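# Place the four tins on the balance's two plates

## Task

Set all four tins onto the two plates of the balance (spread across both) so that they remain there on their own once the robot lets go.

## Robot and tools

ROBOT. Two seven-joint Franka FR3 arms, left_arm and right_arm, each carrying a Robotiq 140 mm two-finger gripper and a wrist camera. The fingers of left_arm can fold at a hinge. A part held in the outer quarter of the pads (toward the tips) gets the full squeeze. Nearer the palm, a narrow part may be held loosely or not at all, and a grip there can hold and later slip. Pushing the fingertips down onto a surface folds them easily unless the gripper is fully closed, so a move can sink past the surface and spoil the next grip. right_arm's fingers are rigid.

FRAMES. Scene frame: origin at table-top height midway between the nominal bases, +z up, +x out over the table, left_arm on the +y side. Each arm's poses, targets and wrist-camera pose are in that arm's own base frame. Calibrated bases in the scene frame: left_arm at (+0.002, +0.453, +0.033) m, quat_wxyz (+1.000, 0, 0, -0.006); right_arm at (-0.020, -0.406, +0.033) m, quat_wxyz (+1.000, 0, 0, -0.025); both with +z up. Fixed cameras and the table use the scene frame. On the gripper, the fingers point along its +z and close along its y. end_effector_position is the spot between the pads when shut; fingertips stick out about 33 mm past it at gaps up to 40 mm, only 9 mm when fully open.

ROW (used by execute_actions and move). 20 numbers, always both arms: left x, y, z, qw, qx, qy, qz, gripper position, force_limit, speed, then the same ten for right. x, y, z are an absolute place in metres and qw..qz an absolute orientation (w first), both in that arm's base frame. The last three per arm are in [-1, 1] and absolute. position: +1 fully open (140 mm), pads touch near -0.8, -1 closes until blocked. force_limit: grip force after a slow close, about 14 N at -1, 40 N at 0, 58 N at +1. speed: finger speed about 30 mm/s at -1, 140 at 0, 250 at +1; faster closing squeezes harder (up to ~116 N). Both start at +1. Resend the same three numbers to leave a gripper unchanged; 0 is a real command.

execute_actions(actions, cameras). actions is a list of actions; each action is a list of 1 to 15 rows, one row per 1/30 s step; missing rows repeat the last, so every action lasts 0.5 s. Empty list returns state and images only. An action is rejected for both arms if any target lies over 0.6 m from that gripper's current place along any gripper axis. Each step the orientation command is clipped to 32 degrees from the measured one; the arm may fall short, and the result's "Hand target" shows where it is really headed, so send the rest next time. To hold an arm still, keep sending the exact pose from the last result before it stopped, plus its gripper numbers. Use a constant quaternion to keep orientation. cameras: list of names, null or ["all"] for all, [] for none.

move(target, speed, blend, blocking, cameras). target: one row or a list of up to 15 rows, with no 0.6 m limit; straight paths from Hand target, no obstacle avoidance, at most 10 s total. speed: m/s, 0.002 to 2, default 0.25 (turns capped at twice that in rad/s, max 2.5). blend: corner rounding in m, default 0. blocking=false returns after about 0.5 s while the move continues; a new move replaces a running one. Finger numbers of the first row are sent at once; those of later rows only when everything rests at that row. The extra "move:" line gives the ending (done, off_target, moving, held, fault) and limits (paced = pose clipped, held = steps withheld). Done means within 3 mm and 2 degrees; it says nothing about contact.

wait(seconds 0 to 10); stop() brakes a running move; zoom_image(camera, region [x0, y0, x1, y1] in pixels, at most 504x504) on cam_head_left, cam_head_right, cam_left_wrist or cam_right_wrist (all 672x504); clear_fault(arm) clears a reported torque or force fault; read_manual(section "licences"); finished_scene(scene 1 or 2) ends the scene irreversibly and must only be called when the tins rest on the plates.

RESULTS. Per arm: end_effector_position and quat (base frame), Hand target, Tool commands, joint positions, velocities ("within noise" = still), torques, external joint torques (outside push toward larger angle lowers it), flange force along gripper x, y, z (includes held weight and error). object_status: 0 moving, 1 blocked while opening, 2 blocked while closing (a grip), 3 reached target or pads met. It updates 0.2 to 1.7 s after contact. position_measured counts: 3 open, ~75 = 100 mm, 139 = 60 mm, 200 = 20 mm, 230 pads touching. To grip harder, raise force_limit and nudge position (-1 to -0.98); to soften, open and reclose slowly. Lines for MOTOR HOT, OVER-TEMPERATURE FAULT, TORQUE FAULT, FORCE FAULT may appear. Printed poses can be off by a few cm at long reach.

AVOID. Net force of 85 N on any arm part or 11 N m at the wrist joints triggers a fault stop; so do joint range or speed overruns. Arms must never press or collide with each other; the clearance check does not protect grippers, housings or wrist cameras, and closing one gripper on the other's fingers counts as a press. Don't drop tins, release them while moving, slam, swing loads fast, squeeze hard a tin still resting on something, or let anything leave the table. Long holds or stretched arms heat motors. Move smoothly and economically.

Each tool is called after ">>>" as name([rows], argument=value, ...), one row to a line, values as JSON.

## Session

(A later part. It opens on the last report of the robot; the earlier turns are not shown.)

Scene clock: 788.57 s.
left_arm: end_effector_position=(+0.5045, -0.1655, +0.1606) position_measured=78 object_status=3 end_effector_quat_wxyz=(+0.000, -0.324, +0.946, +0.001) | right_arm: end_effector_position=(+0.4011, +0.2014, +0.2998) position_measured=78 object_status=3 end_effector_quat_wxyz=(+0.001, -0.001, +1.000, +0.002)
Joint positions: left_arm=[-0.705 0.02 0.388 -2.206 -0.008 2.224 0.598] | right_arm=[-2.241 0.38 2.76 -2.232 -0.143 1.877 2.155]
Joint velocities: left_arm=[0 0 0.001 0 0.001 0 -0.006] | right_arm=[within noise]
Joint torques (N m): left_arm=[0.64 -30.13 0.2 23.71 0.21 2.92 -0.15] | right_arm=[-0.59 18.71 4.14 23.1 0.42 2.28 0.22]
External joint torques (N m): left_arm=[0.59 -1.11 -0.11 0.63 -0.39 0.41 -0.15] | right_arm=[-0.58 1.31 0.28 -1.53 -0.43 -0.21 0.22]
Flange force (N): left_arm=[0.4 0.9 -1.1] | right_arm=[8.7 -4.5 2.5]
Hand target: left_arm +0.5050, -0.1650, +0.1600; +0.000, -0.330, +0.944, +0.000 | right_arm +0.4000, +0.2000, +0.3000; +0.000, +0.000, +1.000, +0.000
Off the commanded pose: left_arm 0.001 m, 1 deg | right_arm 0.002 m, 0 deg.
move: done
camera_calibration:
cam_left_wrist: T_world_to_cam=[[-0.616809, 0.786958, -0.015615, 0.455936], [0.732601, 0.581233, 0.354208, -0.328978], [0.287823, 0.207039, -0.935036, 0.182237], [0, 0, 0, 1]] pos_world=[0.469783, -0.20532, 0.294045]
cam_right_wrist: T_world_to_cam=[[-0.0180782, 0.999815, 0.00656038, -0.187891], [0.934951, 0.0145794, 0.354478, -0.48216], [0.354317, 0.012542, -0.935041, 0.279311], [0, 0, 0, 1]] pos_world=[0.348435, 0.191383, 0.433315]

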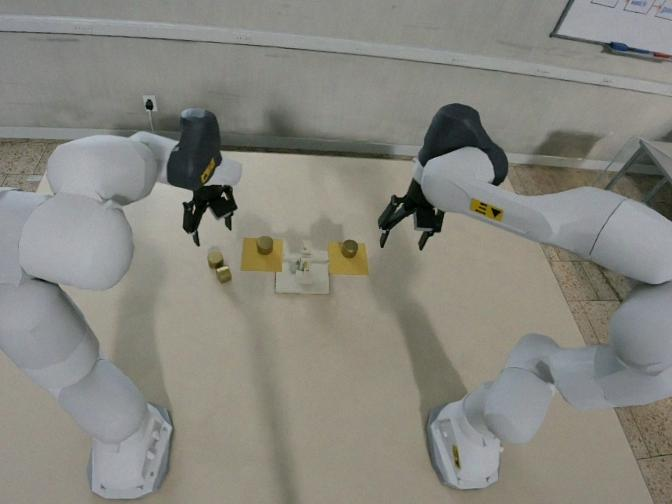

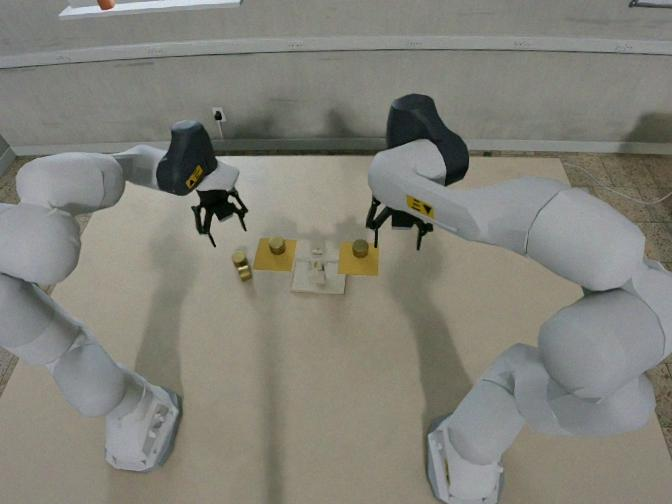

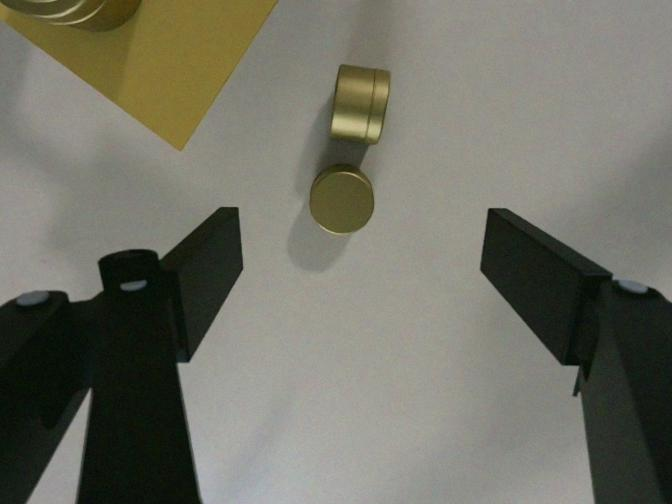

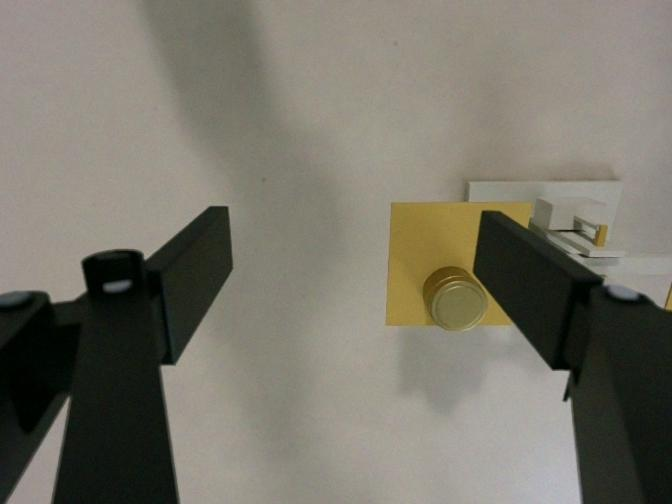

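>>> move([
  [0.525,-0.160,0.022,0,0.33,-0.944,0,0.4,-0.5,-1, 0.40,0.20,0.30,0,0,1,0,0.4,-0.5,-1],
], speed=0.15, cameras=["cam_left_wrist"])

Scene clock: 801.83 s.
left_arm: end_effector_position=(+0.5235, -0.1589, +0.0216) position_measured=78 object_status=3 end_effector_quat_wxyz=(-0.001, -0.333, +0.943, +0.002) | right_arm: end_effector_position=(+0.4010, +0.2013, +0.2998) position_measured=78 object_status=3 end_effector_quat_wxyz=(+0.000, -0.001, +1.000, +0.002)
Joint positions: left_arm=[-0.633 0.325 0.331 -2.227 -0.178 2.524 0.719] | right_arm=[-2.241 0.38 2.76 -2.232 -0.143 1.877 2.155]
Joint velocities: left_arm=[0 0 -0.001 0 0.001 0.002 0.007] | right_arm=[within noise]
Joint torques (N m): left_arm=[0.83 -37.15 3.11 20.3 0.12 2.96 0.24] | right_arm=[-0.6 18.57 4.12 23.2 0.46 2.31 0.2]
External joint torques (N m): left_arm=[0.8 -1.52 -0.46 1.03 -0.31 0.48 0.23] | right_arm=[-0.58 1.18 0.27 -1.38 -0.39 -0.16 0.2]
Flange force (N): left_arm=[-1.4 0.4 -1.0] | right_arm=[7.8 -4.1 2.3]
Hand target: left_arm +0.5250, -0.1600, +0.0220; +0.000, -0.330, +0.944, +0.000 | right_arm +0.4000, +0.2000, +0.3000; +0.000, +0.000, +1.000, +0.000
Off the commanded pose: left_arm 0.002 m, 0 deg | right_arm 0.002 m, 0 deg.
move: done
camera_calibration:
cam_left_wrist: T_world_to_cam=[[-0.631855, 0.774973, -0.0132422, 0.466135], [0.722265, 0.594908, 0.352728, -0.289875], [0.281232, 0.213308, -0.935632, 0.0498333], [0, 0, 0, 1]] pos_world=[0.489882, -0.199423, 0.155045]
Images, in order (width x height): cam_left_wrist 672x504.

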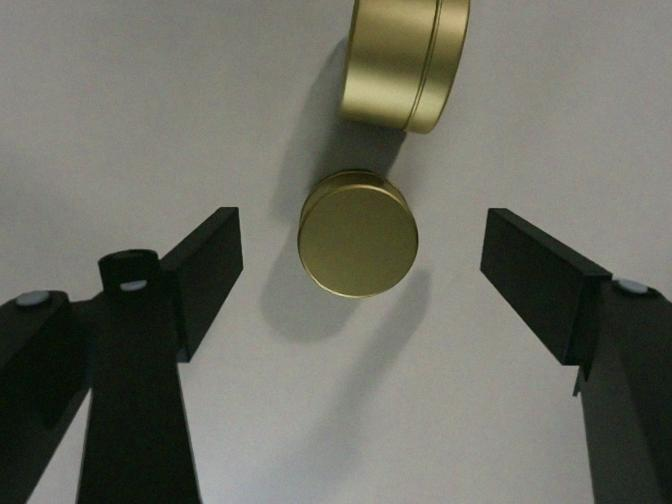

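>>> move([
  [0.525,-0.160,0.007,0,0.33,-0.944,0,0.4,-0.5,-1, 0.40,0.20,0.30,0,0,1,0,0.4,-0.5,-1],
  [0.525,-0.160,0.007,0,0.33,-0.944,0,-1,-0.5,-1, 0.40,0.20,0.30,0,0,1,0,0.4,-0.5,-1],
], speed=0.06, cameras=[])

>>> wait(seconds=0.5, cameras=["cam_left_wrist"])

Scene clock: 814.57 s.
left_arm: end_effector_position=(+0.5240, -0.1592, +0.0069) position_measured=156 object_status=0 end_effector_quat_wxyz=(-0.001, -0.333, +0.943, +0.001) | right_arm: end_effector_position=(+0.4009, +0.2012, +0.2998) position_measured=78 object_status=3 end_effector_quat_wxyz=(+0.000, -0.001, +1.000, +0.002)
Joint positions: left_arm=[-0.615 0.357 0.311 -2.226 -0.194 2.556 0.732] | right_arm=[-2.241 0.38 2.76 -2.232 -0.143 1.877 2.155]
Joint velocities: within noise
Joint torques (N m): left_arm=[0.82 -37.16 3.26 19.5 0.42 2.89 0.15] | right_arm=[-0.64 18.49 4.06 23.27 0.49 2.31 0.2]
External joint torques (N m): left_arm=[0.81 -0.69 -0.44 0.63 0.01 0.39 0.15] | right_arm=[-0.68 1.21 0.15 -1.19 -0.36 -0.14 0.2]
Flange force (N): left_arm=[-1.5 0.0 0.3] | right_arm=[7.2 -4.1 2.0]
Hand target: left_arm +0.5250, -0.1600, +0.0070; +0.000, -0.330, +0.944, +0.000 | right_arm +0.4000, +0.2000, +0.3000; +0.000, +0.000, +1.000, +0.000
Off the commanded pose: left_arm 0.001 m, 0 deg | right_arm 0.002 m, 0 deg.
move: done
No camera images: "cameras" was empty.

Scene clock: 815.07 s.
left_arm: end_effector_position=(+0.5240, -0.1592, +0.0069) position_measured=156 object_status=2 end_effector_quat_wxyz=(-0.001, -0.333, +0.943, +0.001) | right_arm: end_effector_position=(+0.4009, +0.2012, +0.2998) position_measured=78 object_status=3 end_effector_quat_wxyz=(+0.000, -0.001, +1.000, +0.002)
Joint positions: left_arm=[-0.615 0.357 0.311 -2.226 -0.194 2.556 0.732] | right_arm=[-2.241 0.38 2.76 -2.232 -0.143 1.877 2.155]
Joint velocities: within noise
Joint torques (N m): left_arm=[0.83 -37.31 3.31 19.49 0.42 2.87 0.16] | right_arm=[-0.57 18.52 4.06 23.26 0.49 2.32 0.21]
External joint torques (N m): left_arm=[0.82 -0.88 -0.39 0.64 0.01 0.38 0.16] | right_arm=[-0.57 1.18 0.19 -1.31 -0.35 -0.15 0.21]
Flange force (N): left_arm=[-1.3 0.4 -0.2] | right_arm=[7.5 -4.0 2.2]
Hand target: left_arm +0.5250, -0.1600, +0.0070; +0.000, -0.330, +0.944, +0.000 | right_arm +0.4000, +0.2000, +0.3000; +0.000, +0.000, +1.000, +0.000
Tool commands: left_gripper/position=-1.0 left_gripper/force_limit=-0.5 left_gripper/speed=-1.0 right_gripper/position=+0.4 right_gripper/force_limit=-0.5 right_gripper/speed=-1.0
Off the commanded pose: left_arm 0.001 m, 0 deg | right_arm 0.002 m, 0 deg.
wait: 0.50 s; at rest by 0.17 s
camera_calibration:
cam_left_wrist: T_world_to_cam=[[-0.630683, 0.775899, -0.0148217, 0.466117], [0.722823, 0.594276, 0.352651, -0.285212], [0.28243, 0.211697, -0.935638, 0.0352231], [0, 0, 0, 1]] pos_world=[0.490181, -0.199622, 0.140445]
Images, in order (width x height): cam_left_wrist 672x504.

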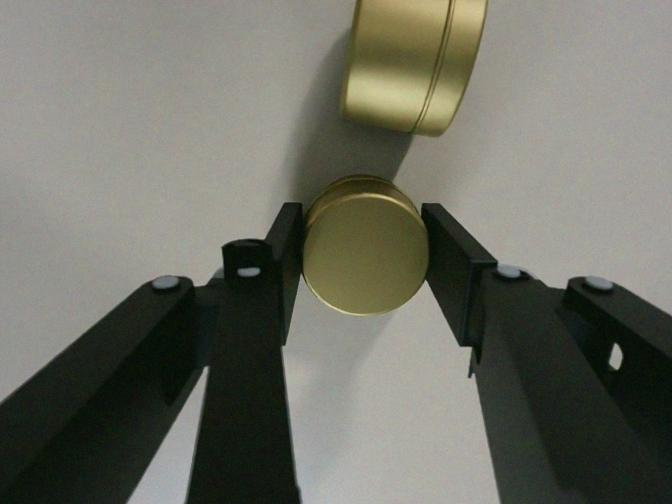

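>>> move([
  [0.525,-0.160,0.20,0,0.33,-0.944,0,-1,-0.5,-1, 0.40,0.20,0.30,0,0,1,0,0.4,-0.5,-1],
  [0.33,-0.25,0.20,0,0.2,-0.98,0,-1,-0.5,-1, 0.34,0.22,0.28,0,0,1,0,0.4,-0.5,-1],
  [0.305,-0.43,0.05,0,0,1,0,-1,-0.5,-1, 0.30,0.22,0.25,0,0,1,0,0.4,-0.5,-1],
  [0.305,-0.43,0.008,0,0,1,0,-1,-0.5,-1, 0.30,0.22,0.25,0,0,1,0,0.4,-0.5,-1],
], speed=[0.15,0.15,0.12,0.04], cameras=["cam_head_left","cam_left_wrist"])

Scene clock: 840.53 s.
left_arm: end_effector_position=(+0.3049, -0.4286, +0.0079) position_measured=156 object_status=2 end_effector_quat_wxyz=(+0.000, -0.002, +1.000, +0.002) | right_arm: end_effector_position=(+0.2993, +0.2190, +0.2493) position_measured=78 object_status=3 end_effector_quat_wxyz=(-0.003, +0.000, +1.000, -0.001)
Joint positions: left_arm=[-0.964 0.29 0.011 -2.306 -0.002 2.593 0.614] | right_arm=[-2.179 0.595 2.849 -2.541 -0.173 1.955 2.354]
Joint velocities: left_arm=[0.001 -0.001 -0.001 0 0 0.004 -0.001] | right_arm=[within noise]
Joint torques (N m): left_arm=[0.8 -37.53 -0.22 19.5 0.02 2.91 0.2] | right_arm=[0.48 12.05 3.71 22.84 0.42 2.87 0.22]
External joint torques (N m): left_arm=[0.74 -1.5 -0.61 0.85 -0.37 0.42 0.2] | right_arm=[0.46 1.24 -0.02 -1.46 -0.42 0.41 0.22]
Flange force (N): left_arm=[-0.6 1.4 -2.4] | right_arm=[6.2 -4.3 3.5]
Hand target: left_arm +0.3050, -0.4300, +0.0080; +0.000, +0.000, +1.000, +0.000 | right_arm +0.3000, +0.2200, +0.2500; +0.000, +0.000, +1.000, +0.000
Off the commanded pose: left_arm 0.001 m, 0 deg | right_arm 0.001 m, 0 deg.
joint sent to its limit (right arm) — joint 3 (upper arm roll), upper limit. The joint targets still meet the commanded pose.
move: done
camera_calibration:
cam_left_wrist: T_world_to_cam=[[-0.00923384, 0.999869, -0.0133255, 0.443452], [0.935477, 0.0133455, 0.353134, -0.280931], [0.353266, -0.00920496, -0.935478, 0.0387284], [0, 0, 0, 1]] pos_world=[0.253218, -0.439288, 0.141345]
Images, in order (width x height): cam_head_left 672x504, cam_left_wrist 672x504.

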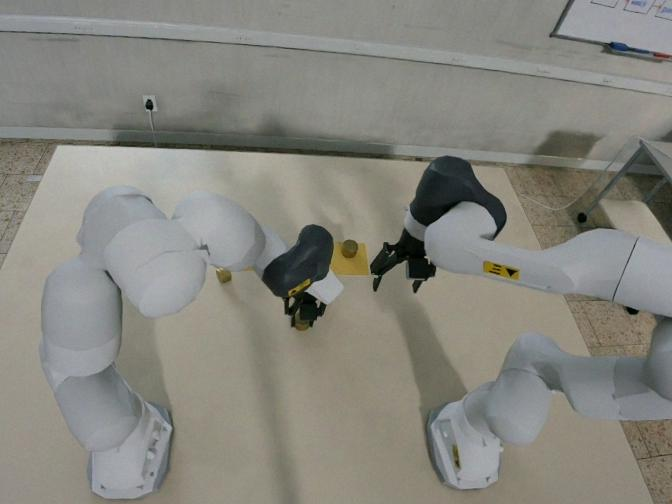

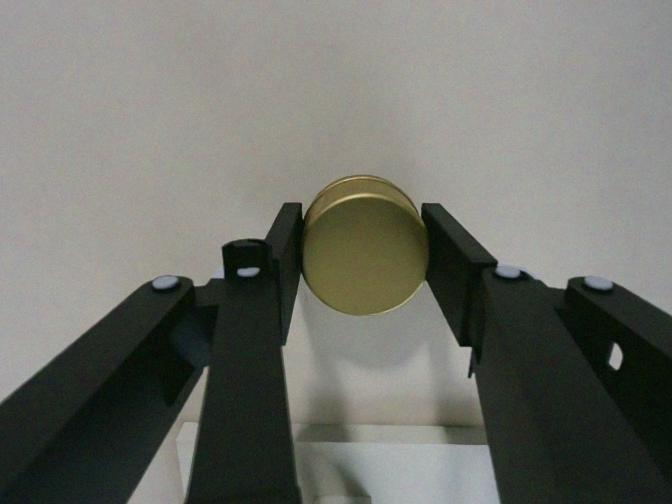

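>>> move([
  [0.305,-0.43,0.0065,0,0,1,0,-1,-0.5,-1, 0.30,0.22,0.25,0,0,1,0,0.4,-0.5,-1],
  [0.305,-0.43,0.0065,0,0,1,0,0.2,-0.5,-1, 0.30,0.22,0.25,0,0,1,0,0.4,-0.5,-1],
  [0.305,-0.43,0.15,0,0,1,0,0.4,-0.5,-1, 0.30,0.22,0.25,0,0,1,0,0.4,-0.5,-1],
  [0.38,-0.25,0.20,0,0.66,-0.7513,0,0.4,-0.5,-1, 0.30,0.22,0.25,0,0,1,0,0.4,-0.5,-1],
  [0.465,-0.193,0.10,0,0.8817,-0.4718,0,0.4,-0.5,-1, 0.30,0.22,0.25,0,0,1,0,0.4,-0.5,-1],
], speed=[0.02,0.05,0.1,0.15,0.15], cameras=["cam_head_left","cam_left_wrist","cam_right_wrist"])

Scene clock: 861.37 s.
left_arm: end_effector_position=(+0.3813, -0.2504, +0.1996) position_measured=78 object_status=3 end_effector_quat_wxyz=(-0.001, -0.659, +0.753, -0.001) | right_arm: end_effector_position=(+0.2993, +0.2190, +0.2493) position_measured=78 object_status=3 end_effector_quat_wxyz=(-0.003, +0.000, +1.000, -0.001)
Joint positions: left_arm=[-0.599 -0.252 0.018 -2.403 0.003 2.154 -0.45] | right_arm=[-2.179 0.595 2.849 -2.541 -0.173 1.955 2.355]
Joint velocities: left_arm=[0.001 -0.001 0 -0.001 0 -0.001 -0.006] | right_arm=[within noise]
Joint torques (N m): left_arm=[0.79 -24.25 -0.99 24.17 0.76 2.65 -0.09] | right_arm=[0.44 11.89 3.73 23 0.46 2.83 0.2]
External joint torques (N m): left_arm=[0.8 -1.58 -0.62 0.45 0.12 0.04 -0.09] | right_arm=[0.47 0.99 0.06 -1.36 -0.39 0.36 0.2]
Flange force (N): left_arm=[-1.3 3.2 -2.5] | right_arm=[5.5 -3.6 3.2]
Hand target: left_arm +0.3804, -0.2497, +0.1995; +0.000, -0.661, +0.750, +0.000 | right_arm +0.3000, +0.2200, +0.2500; +0.000, +0.000, +1.000, +0.000
Off the commanded pose: left_arm 0.142 m, 41 deg | right_arm 0.001 m, 0 deg.
joint sent to its limit (right arm) — joint 3 (upper arm roll), upper limit.
move: off_target (left_arm; path cut at 10 s); path passed 4 of 5 targets
camera_calibration:
cam_left_wrist: T_world_to_cam=[[-0.991577, 0.128179, -0.0185607, 0.425944], [0.113567, 0.929396, 0.351177, 0.120717], [0.0622636, 0.346112, -0.936125, 0.392823], [0, 0, 0, 1]] pos_world=[0.384188, -0.302751, 0.333244]
cam_right_wrist: T_world_to_cam=[[-0.0157023, 0.999876, 0.00146183, -0.206535], [0.937289, 0.0142102, 0.348262, -0.36852], [0.348198, 0.00683865, -0.937396, 0.271468], [0, 0, 0, 1]] pos_world=[0.247642, 0.209889, 0.383116]
Images, in order (width x height): cam_head_left 672x504, cam_left_wrist 672x504, cam_right_wrist 672x504.

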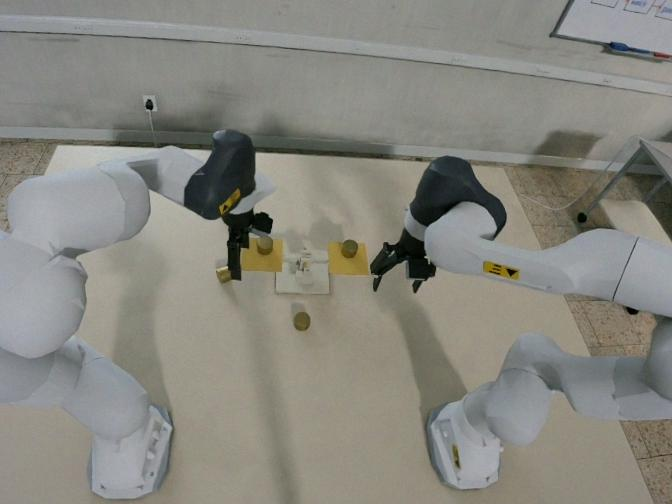

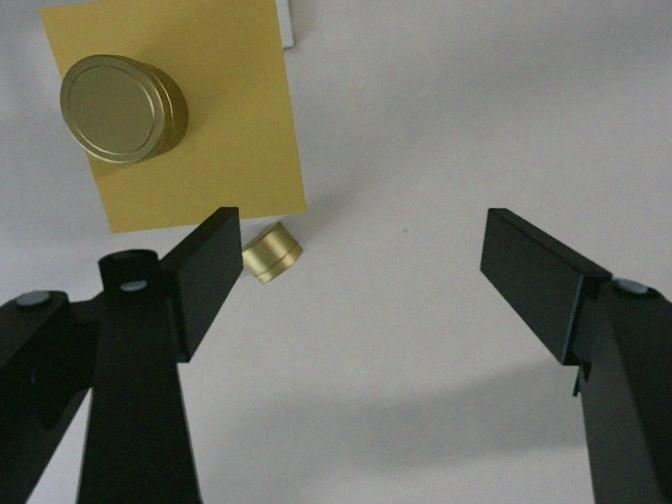

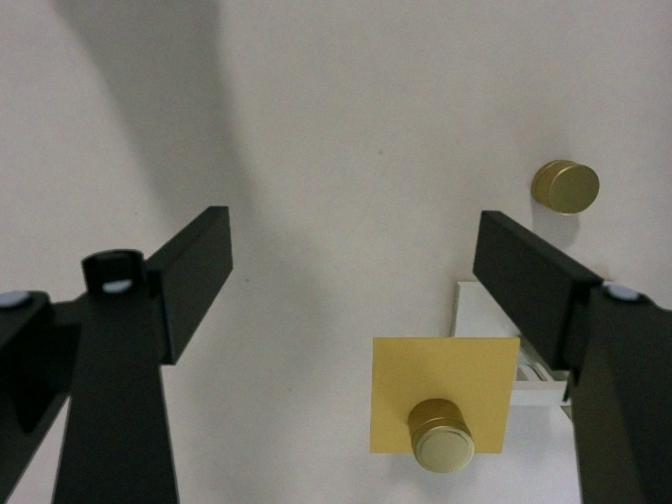

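>>> move([
  [0.465,-0.193,0.12,0,-0.8817,0.4718,0,0.4,-0.5,-1, 0.30,0.22,0.25,0,0,1,0,0.4,-0.5,-1],
  [0.465,-0.193,0.05,0,-0.8817,0.4718,0,0.4,-0.5,-1, 0.30,0.22,0.25,0,0,1,0,0.4,-0.5,-1],
], speed=0.12, cameras=["cam_head_left","cam_left_wrist"])

>>> zoom_image(camera="cam_head_left", region=[190, 200, 390, 310])

Scene clock: 899.20 s.
left_arm: end_effector_position=(+0.4641, -0.1929, +0.0503) position_measured=78 object_status=3 end_effector_quat_wxyz=(-0.001, +0.879, -0.476, -0.001) | right_arm: end_effector_position=(+0.2993, +0.2190, +0.2493) position_measured=78 object_status=3 end_effector_quat_wxyz=(-0.003, +0.000, +1.000, -0.001)
Joint positions: left_arm=[-0.43 0.14 0.035 -2.384 -0.006 2.522 -0.968] | right_arm=[-2.179 0.596 2.849 -2.541 -0.173 1.955 2.355]
Joint velocities: left_arm=[0 -0.001 0.002 -0.001 -0.001 0.004 -0.002] | right_arm=[within noise]
Joint torques (N m): left_arm=[0.3 -33.19 0.15 20.47 0.04 3.08 -0.16] | right_arm=[0.44 11.89 3.69 23.04 0.46 2.8 0.21]
External joint torques (N m): left_arm=[0.33 -0.72 -0.08 0.54 -0.44 0.43 -0.16] | right_arm=[0.39 1.13 -0.06 -1.25 -0.38 0.34 0.21]
Flange force (N): left_arm=[-0.3 0.1 -0.6] | right_arm=[5.5 -3.9 2.9]
Hand target: left_arm +0.4650, -0.1930, +0.0500; +0.000, +0.882, -0.472, +0.000 | right_arm +0.3000, +0.2200, +0.2500; +0.000, +0.000, +1.000, +0.000
Off the commanded pose: left_arm 0.001 m, 1 deg | right_arm 0.001 m, 0 deg.
joint sent to its limit (right arm) — joint 3 (upper arm roll), upper limit. The joint targets still meet the commanded pose.
move: done
camera_calibration:
cam_left_wrist: T_world_to_cam=[[-0.835315, -0.549495, -0.0174408, 0.294578], [-0.518754, 0.777286, 0.355978, 0.374152], [-0.182051, 0.306401, -0.934332, 0.333711], [0, 0, 0, 1]] pos_world=[0.500911, -0.231204, 0.183744]
Images, in order (width x height): cam_head_left 672x504, cam_left_wrist 672x504.

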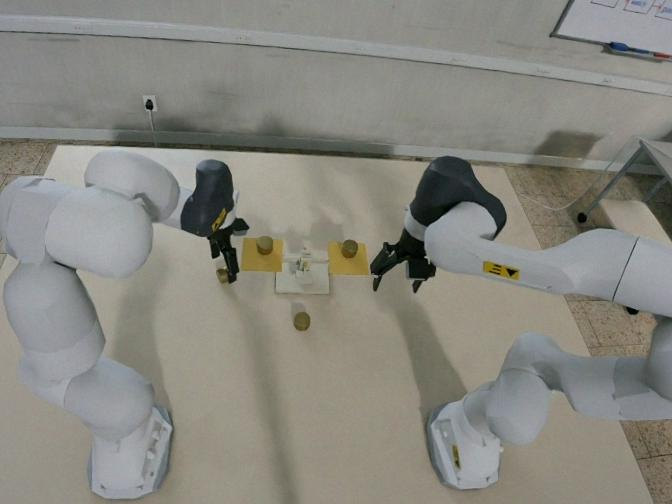

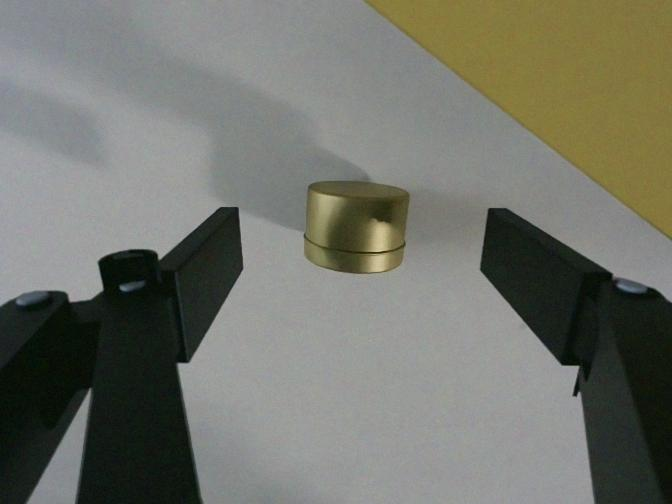

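Scaled by 2.520 from the camera's 672x504 image, which has a finer 960x720 frame.

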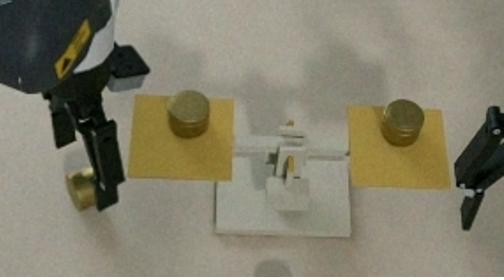

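>>> move([
  [0.463,-0.1905,0.008,0,0.8817,-0.4718,0,0.4,-0.5,-1, 0.30,0.22,0.25,0,0,1,0,0.4,-0.5,-1],
  [0.463,-0.1905,0.008,0,0.8817,-0.4718,0,-1,-0.5,-1, 0.30,0.22,0.25,0,0,1,0,0.4,-0.5,-1],
], speed=0.06, cameras=["cam_left_wrist"])

>>> wait(seconds=0.5, cameras=["cam_head_left"])

>>> zoom_image(camera="cam_head_left", region=[190, 200, 390, 310])

Scene clock: 911.43 s.
left_arm: end_effector_position=(+0.4631, -0.1905, +0.0087) position_measured=156 object_status=0 end_effector_quat_wxyz=(-0.001, +0.881, -0.472, +0.000) | right_arm: end_effector_position=(+0.2993, +0.2190, +0.2493) position_measured=78 object_status=3 end_effector_quat_wxyz=(-0.003, +0.000, +1.000, -0.001)
Joint positions: left_arm=[-0.427 0.232 0.035 -2.398 -0.013 2.629 -0.969] | right_arm=[-2.179 0.596 2.849 -2.541 -0.173 1.955 2.355]
Joint velocities: within noise
Joint torques (N m): left_arm=[0.74 -33.76 0.52 18.11 0 3.01 0] | right_arm=[0.4 11.91 3.73 23.05 0.45 2.81 0.24]
External joint torques (N m): left_arm=[0.64 -0.02 -0.03 -0.13 -0.4 0.38 0] | right_arm=[0.37 1.15 0 -1.15 -0.39 0.36 0.24]
Flange force (N): left_arm=[-1.3 -0.3 1.0] | right_arm=[5.5 -3.7 2.8]
Hand target: left_arm +0.4630, -0.1905, +0.0080; +0.000, +0.882, -0.472, +0.000 | right_arm +0.3000, +0.2200, +0.2500; +0.000, +0.000, +1.000, +0.000
Off the commanded pose: left_arm 0.001 m, 0 deg | right_arm 0.001 m, 0 deg.
joint sent to its limit (right arm) — joint 3 (upper arm roll), upper limit. The joint targets still meet the commanded pose.
move: done
camera_calibration:
cam_left_wrist: T_world_to_cam=[[-0.830073, -0.557347, -0.0185369, 0.290352], [-0.526674, 0.7726, 0.354548, 0.389282], [-0.183284, 0.304063, -0.934854, 0.293929], [0, 0, 0, 1]] pos_world=[0.49991, -0.228305, 0.142144]
Images, in order (width x height): cam_left_wrist 672x504.

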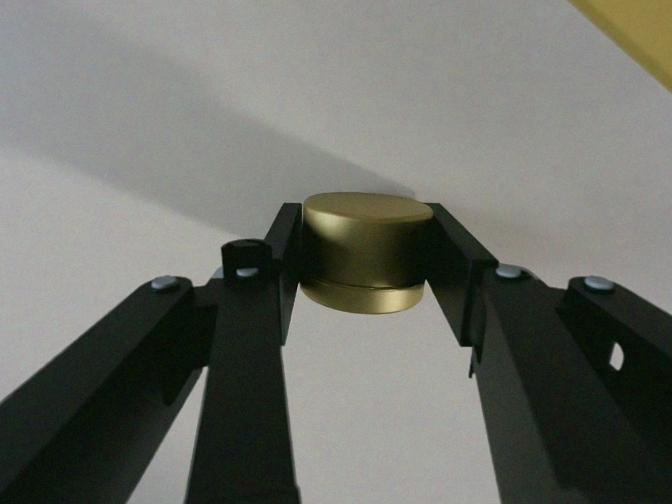

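Scene clock: 911.93 s.
left_arm: end_effector_position=(+0.4631, -0.1905, +0.0087) position_measured=156 object_status=2 end_effector_quat_wxyz=(-0.001, +0.881, -0.472, +0.000) | right_arm: end_effector_position=(+0.2993, +0.2190, +0.2493) position_measured=78 object_status=3 end_effector_quat_wxyz=(-0.003, +0.000, +1.000, -0.001)
Joint positions: left_arm=[-0.427 0.232 0.035 -2.398 -0.013 2.629 -0.969] | right_arm=[-2.179 0.596 2.849 -2.541 -0.173 1.955 2.355]
Joint velocities: within noise
Joint torques (N m): left_arm=[0.74 -33.79 0.44 18.17 0 3.01 -0.01] | right_arm=[0.45 11.85 3.75 23.07 0.47 2.8 0.23]
External joint torques (N m): left_arm=[0.68 0.04 -0.07 -0.13 -0.39 0.36 -0.01] | right_arm=[0.46 1.08 0.06 -1.16 -0.37 0.36 0.23]
Flange force (N): left_arm=[-1.2 -0.4 1.1] | right_arm=[5.4 -3.4 2.8]
Hand target: left_arm +0.4630, -0.1905, +0.0080; +0.000, +0.882, -0.472, +0.000 | right_arm +0.3000, +0.2200, +0.2500; +0.000, +0.000, +1.000, +0.000
Tool commands: left_gripper/position=-1.0 left_gripper/force_limit=-0.5 left_gripper/speed=-1.0 right_gripper/position=+0.4 right_gripper/force_limit=-0.5 right_gripper/speed=-1.0
Off the commanded pose: left_arm 0.001 m, 0 deg | right_arm 0.001 m, 0 deg.
wait: 0.50 s; at rest by 0.17 s
Images, in order (width x height): cam_head_left 672x504.

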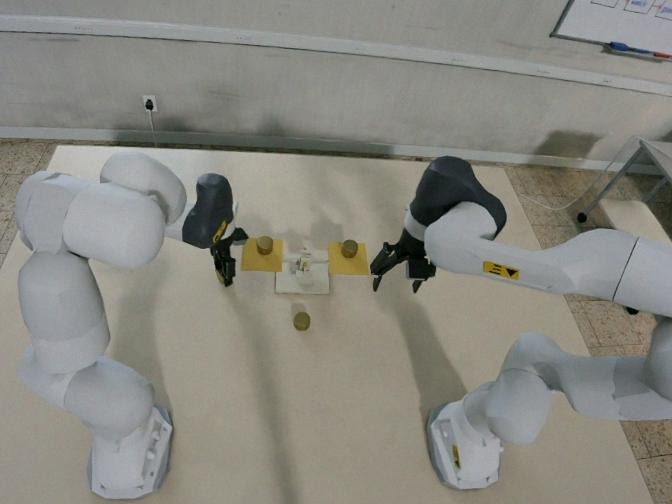

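Scaled by 2.520 from the camera's 672x504 image, which has a finer 960x720 frame.

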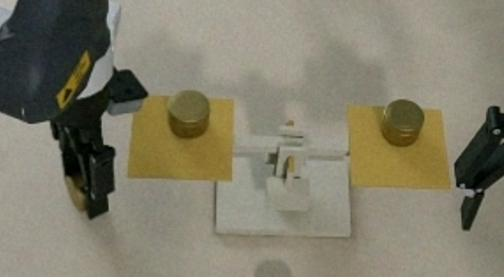

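>>> move([
  [0.463,-0.1905,0.16,0,0.8817,-0.4718,0,-1,-0.5,-1, 0.30,0.22,0.25,0,0,1,0,0.4,-0.5,-1],
  [0.60,0.0,0.28,0,0.92,-0.10,0.38,-1,-0.5,-1, 0.30,0.22,0.25,0,0,1,0,0.4,-0.5,-1],
  [0.70,0.0,0.16,0,0.793,0,0.609,-1,-0.5,-1, 0.30,0.22,0.25,0,0,1,0,0.4,-0.5,-1],
], speed=[0.1,0.15,0.15])

Scene clock: 943.77 s.
left_arm: end_effector_position=(+0.6991, -0.0003, +0.1572) position_measured=156 object_status=2 end_effector_quat_wxyz=(-0.002, +0.796, -0.004, +0.606) | right_arm: end_effector_position=(+0.2993, +0.2190, +0.2493) position_measured=78 object_status=3 end_effector_quat_wxyz=(-0.003, +0.000, +1.000, -0.001)
Joint positions: left_arm=[-0.236 0.672 0.254 -2.413 0.01 4.369 -1.725] | right_arm=[-2.179 0.596 2.849 -2.541 -0.173 1.955 2.355]
Joint velocities: left_arm=[0.002 0.002 -0.002 0 -0.001 0.004 -0.002] | right_arm=[within noise]
Joint torques (N m): left_arm=[0.95 -38.72 4.96 11.63 -1.01 3.93 -0.18] | right_arm=[0.42 11.86 3.74 23.07 0.45 2.8 0.2]
External joint torques (N m): left_arm=[0.98 -1.66 0.07 1.11 -0.55 0.78 -0.21] | right_arm=[0.4 1.14 0.01 -1.15 -0.39 0.36 0.2]
Flange force (N): left_arm=[1.8 -0.6 -0.1] | right_arm=[5.4 -3.7 2.7]
Hand target: left_arm +0.7000, +0.0000, +0.1600; +0.000, +0.793, +0.000, +0.609 | right_arm +0.3000, +0.2200, +0.2500; +0.000, +0.000, +1.000, +0.000
Off the commanded pose: left_arm 0.003 m, 1 deg | right_arm 0.001 m, 0 deg.
joint sent to its limit (right arm) — joint 3 (upper arm roll), upper limit. The joint targets still meet the commanded pose.
move: done
camera_calibration:
cam_left_wrist: T_world_to_cam=[[0.014053, -0.999858, -0.0092577, 0.00332225], [-0.589568, -0.000807701, -0.807718, 0.540459], [0.807596, 0.0168089, -0.589496, -0.328864], [0, 0, 0, 1]] pos_world=[0.58418, 0.00928616, 0.242705]
cam_right_wrist: T_world_to_cam=[[-0.0157018, 0.999876, 0.00146072, -0.206536], [0.937245, 0.0142093, 0.348382, -0.368461], [0.348318, 0.00683928, -0.937351, 0.271456], [0, 0, 0, 1]] pos_world=[0.247542, 0.209889, 0.383116]

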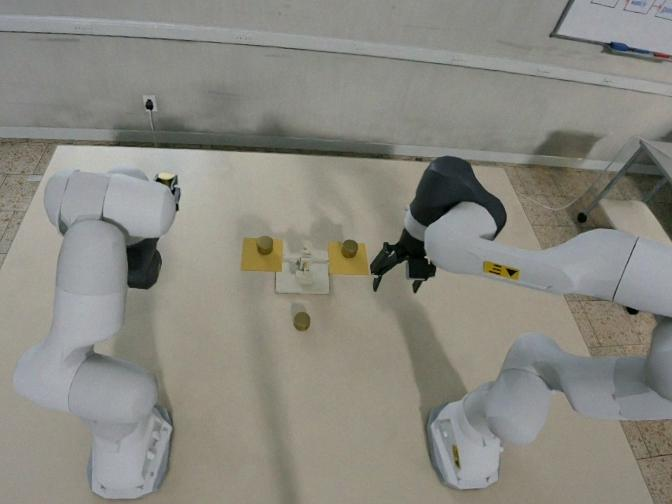

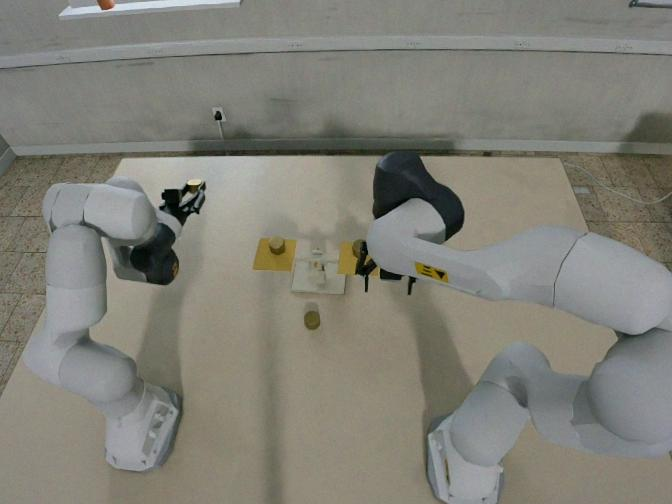

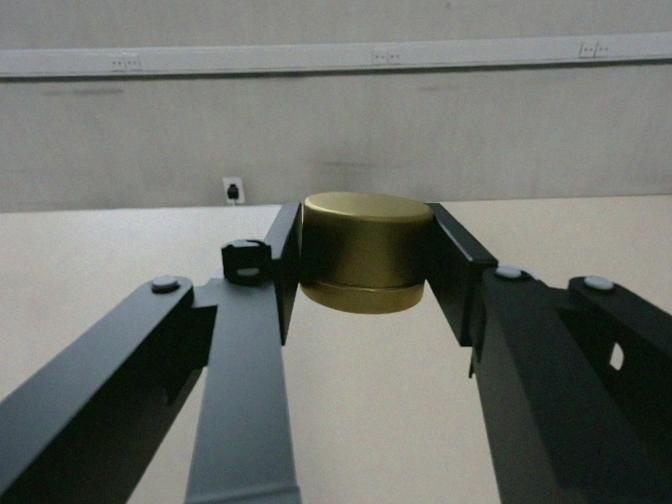

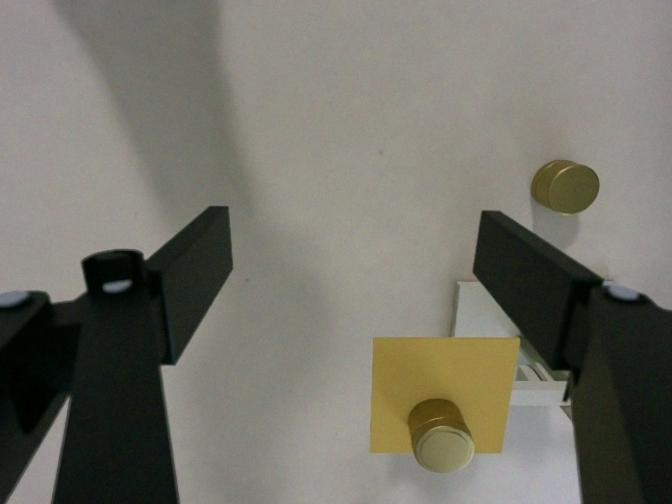

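>>> move([
  [0.80,0.0,0.05,0,0.819,0,0.574,-1,-0.5,-1, 0.30,0.22,0.25,0,0,1,0,0.4,-0.5,-1],
  [0.80,0.0,0.005,0,0.819,0,0.574,-1,-0.5,-1, 0.30,0.22,0.25,0,0,1,0,0.4,-0.5,-1],
], speed=[0.15,0.04], cameras=["cam_left_wrist","cam_head_left"])

>>> zoom_image(camera="cam_head_left", region=[110, 130, 230, 260])

Scene clock: 958.57 s.
left_arm: end_effector_position=(+0.7987, -0.0004, +0.0016) position_measured=156 object_status=2 end_effector_quat_wxyz=(-0.001, +0.821, -0.003, +0.570) | right_arm: end_effector_position=(+0.2993, +0.2190, +0.2493) position_measured=78 object_status=3 end_effector_quat_wxyz=(-0.003, +0.000, +1.000, -0.001)
Joint positions: left_arm=[-0.163 1.142 0.196 -1.838 -0.012 4.178 -1.754] | right_arm=[-2.179 0.596 2.849 -2.541 -0.173 1.955 2.355]
Joint velocities: left_arm=[0 0.001 -0.001 0.004 -0.001 0.003 0] | right_arm=[within noise]
Joint torques (N m): left_arm=[0.82 -49.14 5.99 14.22 -1.05 4.12 0.03] | right_arm=[0.39 11.8 3.74 23.1 0.48 2.81 0.16]
External joint torques (N m): left_arm=[0.74 -2.3 -0.31 1.73 -0.57 0.84 0] | right_arm=[0.35 1.15 0.01 -1.04 -0.36 0.37 0.16]
Flange force (N): left_arm=[2.2 0.0 1.1] | right_arm=[5.1 -3.6 2.5]
Hand target: left_arm +0.8000, +0.0000, +0.0050; +0.000, +0.819, +0.000, +0.574 | right_arm +0.3000, +0.2200, +0.2500; +0.000, +0.000, +1.000, +0.000
Off the commanded pose: left_arm 0.004 m, 1 deg | right_arm 0.001 m, 0 deg.
joint sent to its limit (right arm) — joint 3 (upper arm roll), upper limit. The joint targets still meet the commanded pose.
move: off_target (left_arm)
camera_calibration:
cam_left_wrist: T_world_to_cam=[[0.0144285, -0.99987, -0.00717018, -0.0000006911], [-0.658133, -0.00409801, -0.752891, 0.528207], [0.752764, 0.015582, -0.658106, -0.457077], [0, 0, 0, 1]] pos_world=[0.691702, 0.00928608, 0.0968767]
Images, in order (width x height): cam_head_left 672x504, cam_left_wrist 672x504.

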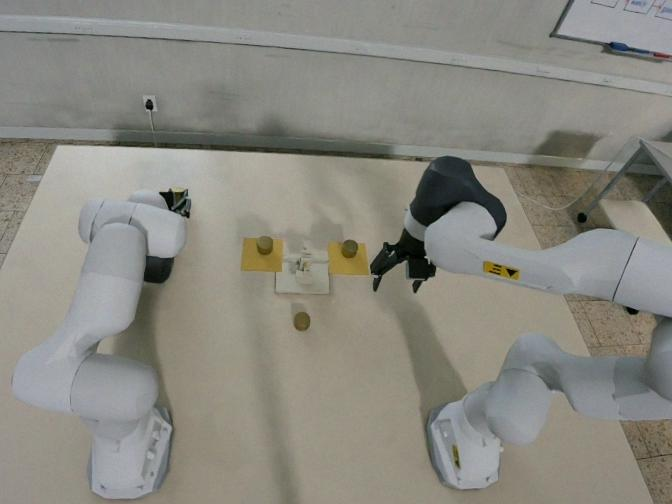

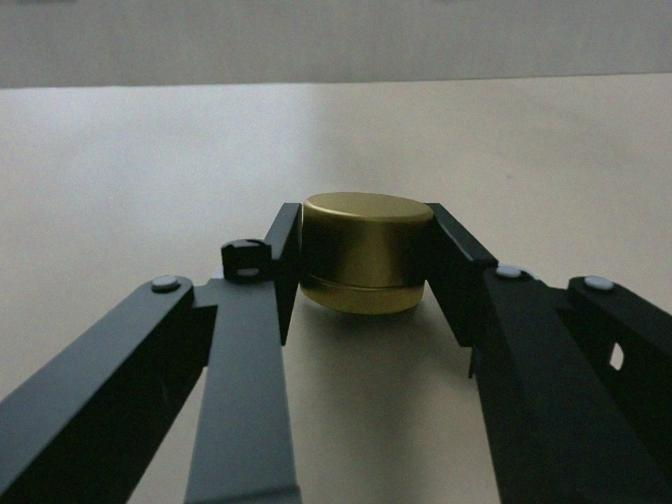

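Scaled by 3.877 from the camera's 672x504 image, which has a finer 960x720 frame.

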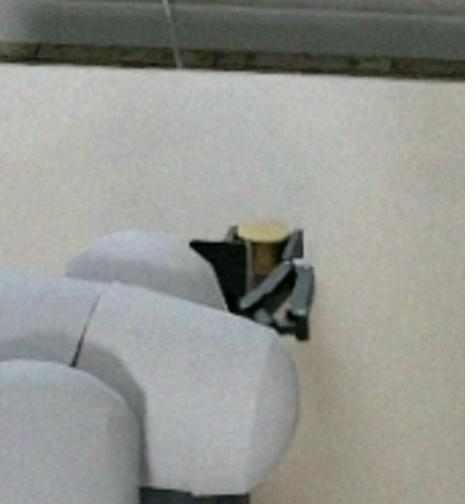

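>>> move(target=[0.80,0.0,0.000,0,0.819,0,0.574,-1,-0.5,-1, 0.30,0.22,0.25,0,0,1,0,0.4,-0.5,-1], speed=0.02, cameras=[])

>>> move(target=[0.80,0.0,-0.005,0,0.819,0,0.574,-1,-0.5,-1, 0.30,0.22,0.25,0,0,1,0,0.4,-0.5,-1], speed=0.02, cameras=["cam_left_wrist"])

Scene clock: 968.60 s.
left_arm: end_effector_position=(+0.8000, -0.0005, +0.0003) position_measured=156 object_status=2 end_effector_quat_wxyz=(-0.001, +0.819, -0.003, +0.573) | right_arm: end_effector_position=(+0.2993, +0.2190, +0.2493) position_measured=78 object_status=3 end_effector_quat_wxyz=(-0.003, +0.000, +1.000, -0.001)
Joint positions: left_arm=[-0.162 1.154 0.196 -1.825 -0.015 4.184 -1.754] | right_arm=[-2.179 0.596 2.849 -2.541 -0.173 1.955 2.355]
Joint velocities: left_arm=[-0.001 0.002 -0.001 0.001 -0.001 0.003 0] | right_arm=[within noise]
Joint torques (N m): left_arm=[0.81 -47.59 5.76 13.28 -0.95 3.56 0.03] | right_arm=[0.41 11.78 3.71 23.08 0.47 2.81 0.21]
External joint torques (N m): left_arm=[0.84 -0.5 -0.47 0.67 -0.48 0.28 0] | right_arm=[0.36 1.12 -0.04 -1.1 -0.36 0.36 0.21]
Flange force (N): left_arm=[-0.3 -0.2 1.6] | right_arm=[5.2 -3.6 2.7]
Hand target: left_arm +0.8000, +0.0000, +0.0000; +0.000, +0.819, +0.000, +0.574 | right_arm +0.3000, +0.2200, +0.2500; +0.000, +0.000, +1.000, +0.000
Off the commanded pose: left_arm 0.001 m, 0 deg | right_arm 0.001 m, 0 deg.
joint sent to its limit (right arm) — joint 3 (upper arm roll), upper limit. The joint targets still meet the commanded pose.
move: done
No camera images: "cameras" was empty.

Scene clock: 969.33 s.
left_arm: end_effector_position=(+0.8015, -0.0007, -0.0005) position_measured=156 object_status=2 end_effector_quat_wxyz=(+0.000, +0.817, -0.003, +0.577) | right_arm: end_effector_position=(+0.2993, +0.2190, +0.2493) position_measured=78 object_status=3 end_effector_quat_wxyz=(-0.003, +0.000, +1.000, -0.001)
Joint positions: left_arm=[-0.161 1.166 0.195 -1.811 -0.018 4.191 -1.754] | right_arm=[-2.179 0.596 2.849 -2.541 -0.173 1.955 2.355]
Joint velocities: within noise
Joint torques (N m): left_arm=[0.77 -46.33 5.54 12.5 -0.81 2.87 0] | right_arm=[0.41 11.84 3.73 23.07 0.46 2.81 0.21]
External joint torques (N m): left_arm=[0.73 0.82 -0.75 -0.05 -0.34 -0.4 -0.03] | right_arm=[0.42 1.11 0.04 -1.14 -0.38 0.37 0.21]
Flange force (N): left_arm=[-1.7 0.0 2.7] | right_arm=[5.4 -3.6 2.7]
Hand target: left_arm +0.8000, +0.0000, -0.0050; +0.000, +0.819, +0.000, +0.574 | right_arm +0.3000, +0.2200, +0.2500; +0.000, +0.000, +1.000, +0.000
Off the commanded pose: left_arm 0.005 m, 1 deg | right_arm 0.001 m, 0 deg.
joint sent to its limit (right arm) — joint 3 (upper arm roll), upper limit. The joint targets still meet the commanded pose.
move: off_target (left_arm)
camera_calibration:
cam_left_wrist: T_world_to_cam=[[0.0139371, -0.999886, -0.00579109, 0.000066381], [-0.646244, -0.00458802, -0.763117, 0.518907], [0.763003, 0.0143781, -0.646235, -0.46875], [0, 0, 0, 1]] pos_world=[0.692997, 0.00918686, 0.0930644]
Images, in order (width x height): cam_left_wrist 672x504.

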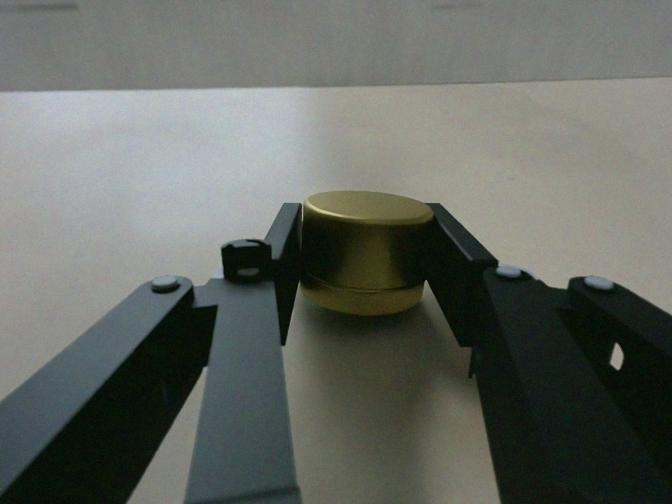

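>>> move([
  [0.80,0.0,-0.002,0,0.819,0,0.574,-1,-0.5,-1, 0.30,0.22,0.25,0,0,1,0,0.4,-0.5,-1],
  [0.80,0.0,-0.002,0,0.819,0,0.574,0.3,-0.5,-1, 0.30,0.22,0.25,0,0,1,0,0.4,-0.5,-1],
], speed=0.02, cameras=["cam_left_wrist"])

Scene clock: 982.10 s.
left_arm: end_effector_position=(+0.8002, -0.0001, -0.0016) position_measured=91 object_status=0 end_effector_quat_wxyz=(-0.001, +0.818, -0.002, +0.575) | right_arm: end_effector_position=(+0.2993, +0.2190, +0.2493) position_measured=78 object_status=3 end_effector_quat_wxyz=(-0.003, +0.000, +1.000, -0.001)
Joint positions: left_arm=[-0.161 1.163 0.195 -1.817 -0.018 4.189 -1.754] | right_arm=[-2.179 0.596 2.849 -2.541 -0.173 1.955 2.355]
Joint velocities: within noise
Joint torques (N m): left_arm=[0.47 -48.73 5.99 12.46 -0.47 3.33 0.06] | right_arm=[0.44 11.8 3.72 23.1 0.46 2.8 0.23]
External joint torques (N m): left_arm=[0.36 -1.71 -0.33 -0.03 0.02 0.07 0.04] | right_arm=[0.4 0.95 -0.02 -1.19 -0.39 0.34 0.23]
Flange force (N): left_arm=[3.8 -0.2 -3.7] | right_arm=[5.0 -3.3 2.9]
Hand target: left_arm +0.8000, +0.0000, -0.0020; +0.000, +0.819, +0.000, +0.574 | right_arm +0.3000, +0.2200, +0.2500; +0.000, +0.000, +1.000, +0.000
Off the commanded pose: left_arm 0.000 m, 0 deg | right_arm 0.001 m, 0 deg.
joint sent to its limit (right arm) — joint 3 (upper arm roll), upper limit. The joint targets still meet the commanded pose.
move: done
camera_calibration:
cam_left_wrist: T_world_to_cam=[[0.0155254, -0.999864, -0.00564122, -0.00054072], [-0.649588, -0.00579709, -0.760264, 0.52], [0.760128, 0.0154679, -0.64959, -0.466243], [0, 0, 0, 1]] pos_world=[0.692199, 0.00968563, 0.092468]
Images, in order (width x height): cam_left_wrist 672x504.

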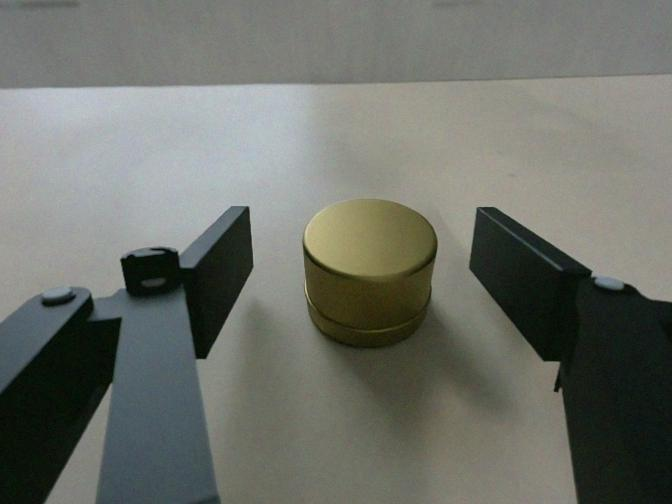

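>>> move([
  [0.69,0.0,0.06,0,0.85,0,0.527,0.4,-0.5,-1, 0.30,0.22,0.25,0,0,1,0,0.4,-0.5,-1],
  [0.76,0.0,0.07,0,0.954,0,0.301,0.4,-0.5,-1, 0.30,0.22,0.25,0,0,1,0,0.4,-0.5,-1],
], speed=[0.08,0.12], cameras=["cam_left_wrist","cam_head_left"])

Scene clock: 998.33 s.
left_arm: end_effector_position=(+0.7601, +0.0007, +0.0709) position_measured=78 object_status=3 end_effector_quat_wxyz=(+0.001, +0.953, +0.004, +0.302) | right_arm: end_effector_position=(+0.2993, +0.2190, +0.2493) position_measured=78 object_status=3 end_effector_quat_wxyz=(-0.003, +0.000, +1.000, -0.001)
Joint positions: left_arm=[0.053 0.536 -0.019 -2.045 0.238 3.195 -1.782] | right_arm=[-2.179 0.596 2.849 -2.542 -0.173 1.955 2.355]
Joint velocities: left_arm=[0 0 0.001 0 0 -0.004 0] | right_arm=[within noise]
Joint torques (N m): left_arm=[0.87 -45.71 -0.81 21.26 0.65 3.66 0.2] | right_arm=[0.39 11.82 3.73 23.09 0.48 2.81 0.21]
External joint torques (N m): left_arm=[0.92 -1.23 -0.62 1.09 0.5 0.06 0.18] | right_arm=[0.42 1.17 0.05 -1.04 -0.36 0.38 0.21]
Flange force (N): left_arm=[4.3 -5.5 -1.5] | right_arm=[5.3 -3.5 2.5]
Hand target: left_arm +0.7600, +0.0000, +0.0700; +0.000, +0.954, +0.000, +0.301 | right_arm +0.3000, +0.2200, +0.2500; +0.000, +0.000, +1.000, +0.000
Off the commanded pose: left_arm 0.001 m, 1 deg | right_arm 0.001 m, 0 deg.
joint sent to its limit (right arm) — joint 3 (upper arm roll), upper limit. The joint targets still meet the commanded pose.
move: done
camera_calibration:
cam_left_wrist: T_world_to_cam=[[0.0213339, -0.999747, -0.00715584, -0.00299535], [-0.968098, -0.0188701, -0.249859, 0.754978], [0.249661, 0.012258, -0.968256, 0.0218575], [0, 0, 0, 1]] pos_world=[0.7255, 0.010984, 0.209781]
Images, in order (width x height): cam_head_left 672x504, cam_left_wrist 672x504.

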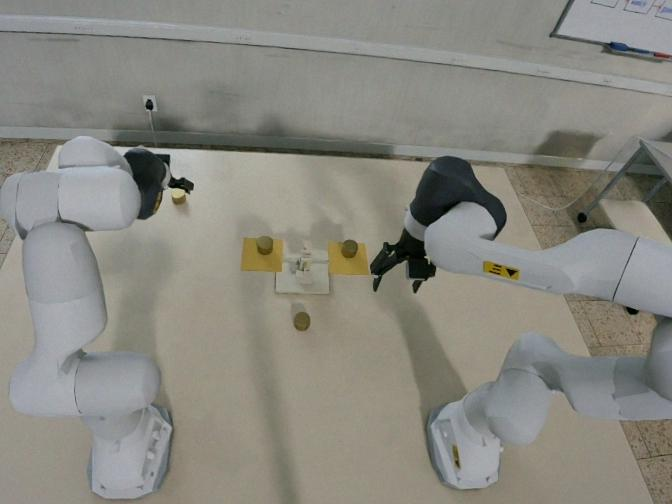

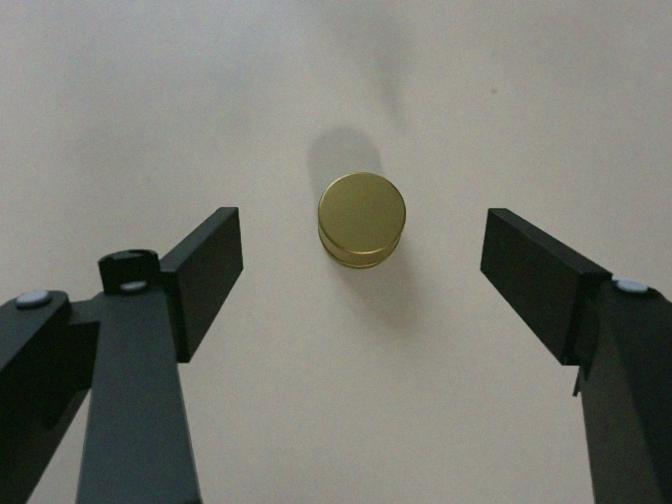

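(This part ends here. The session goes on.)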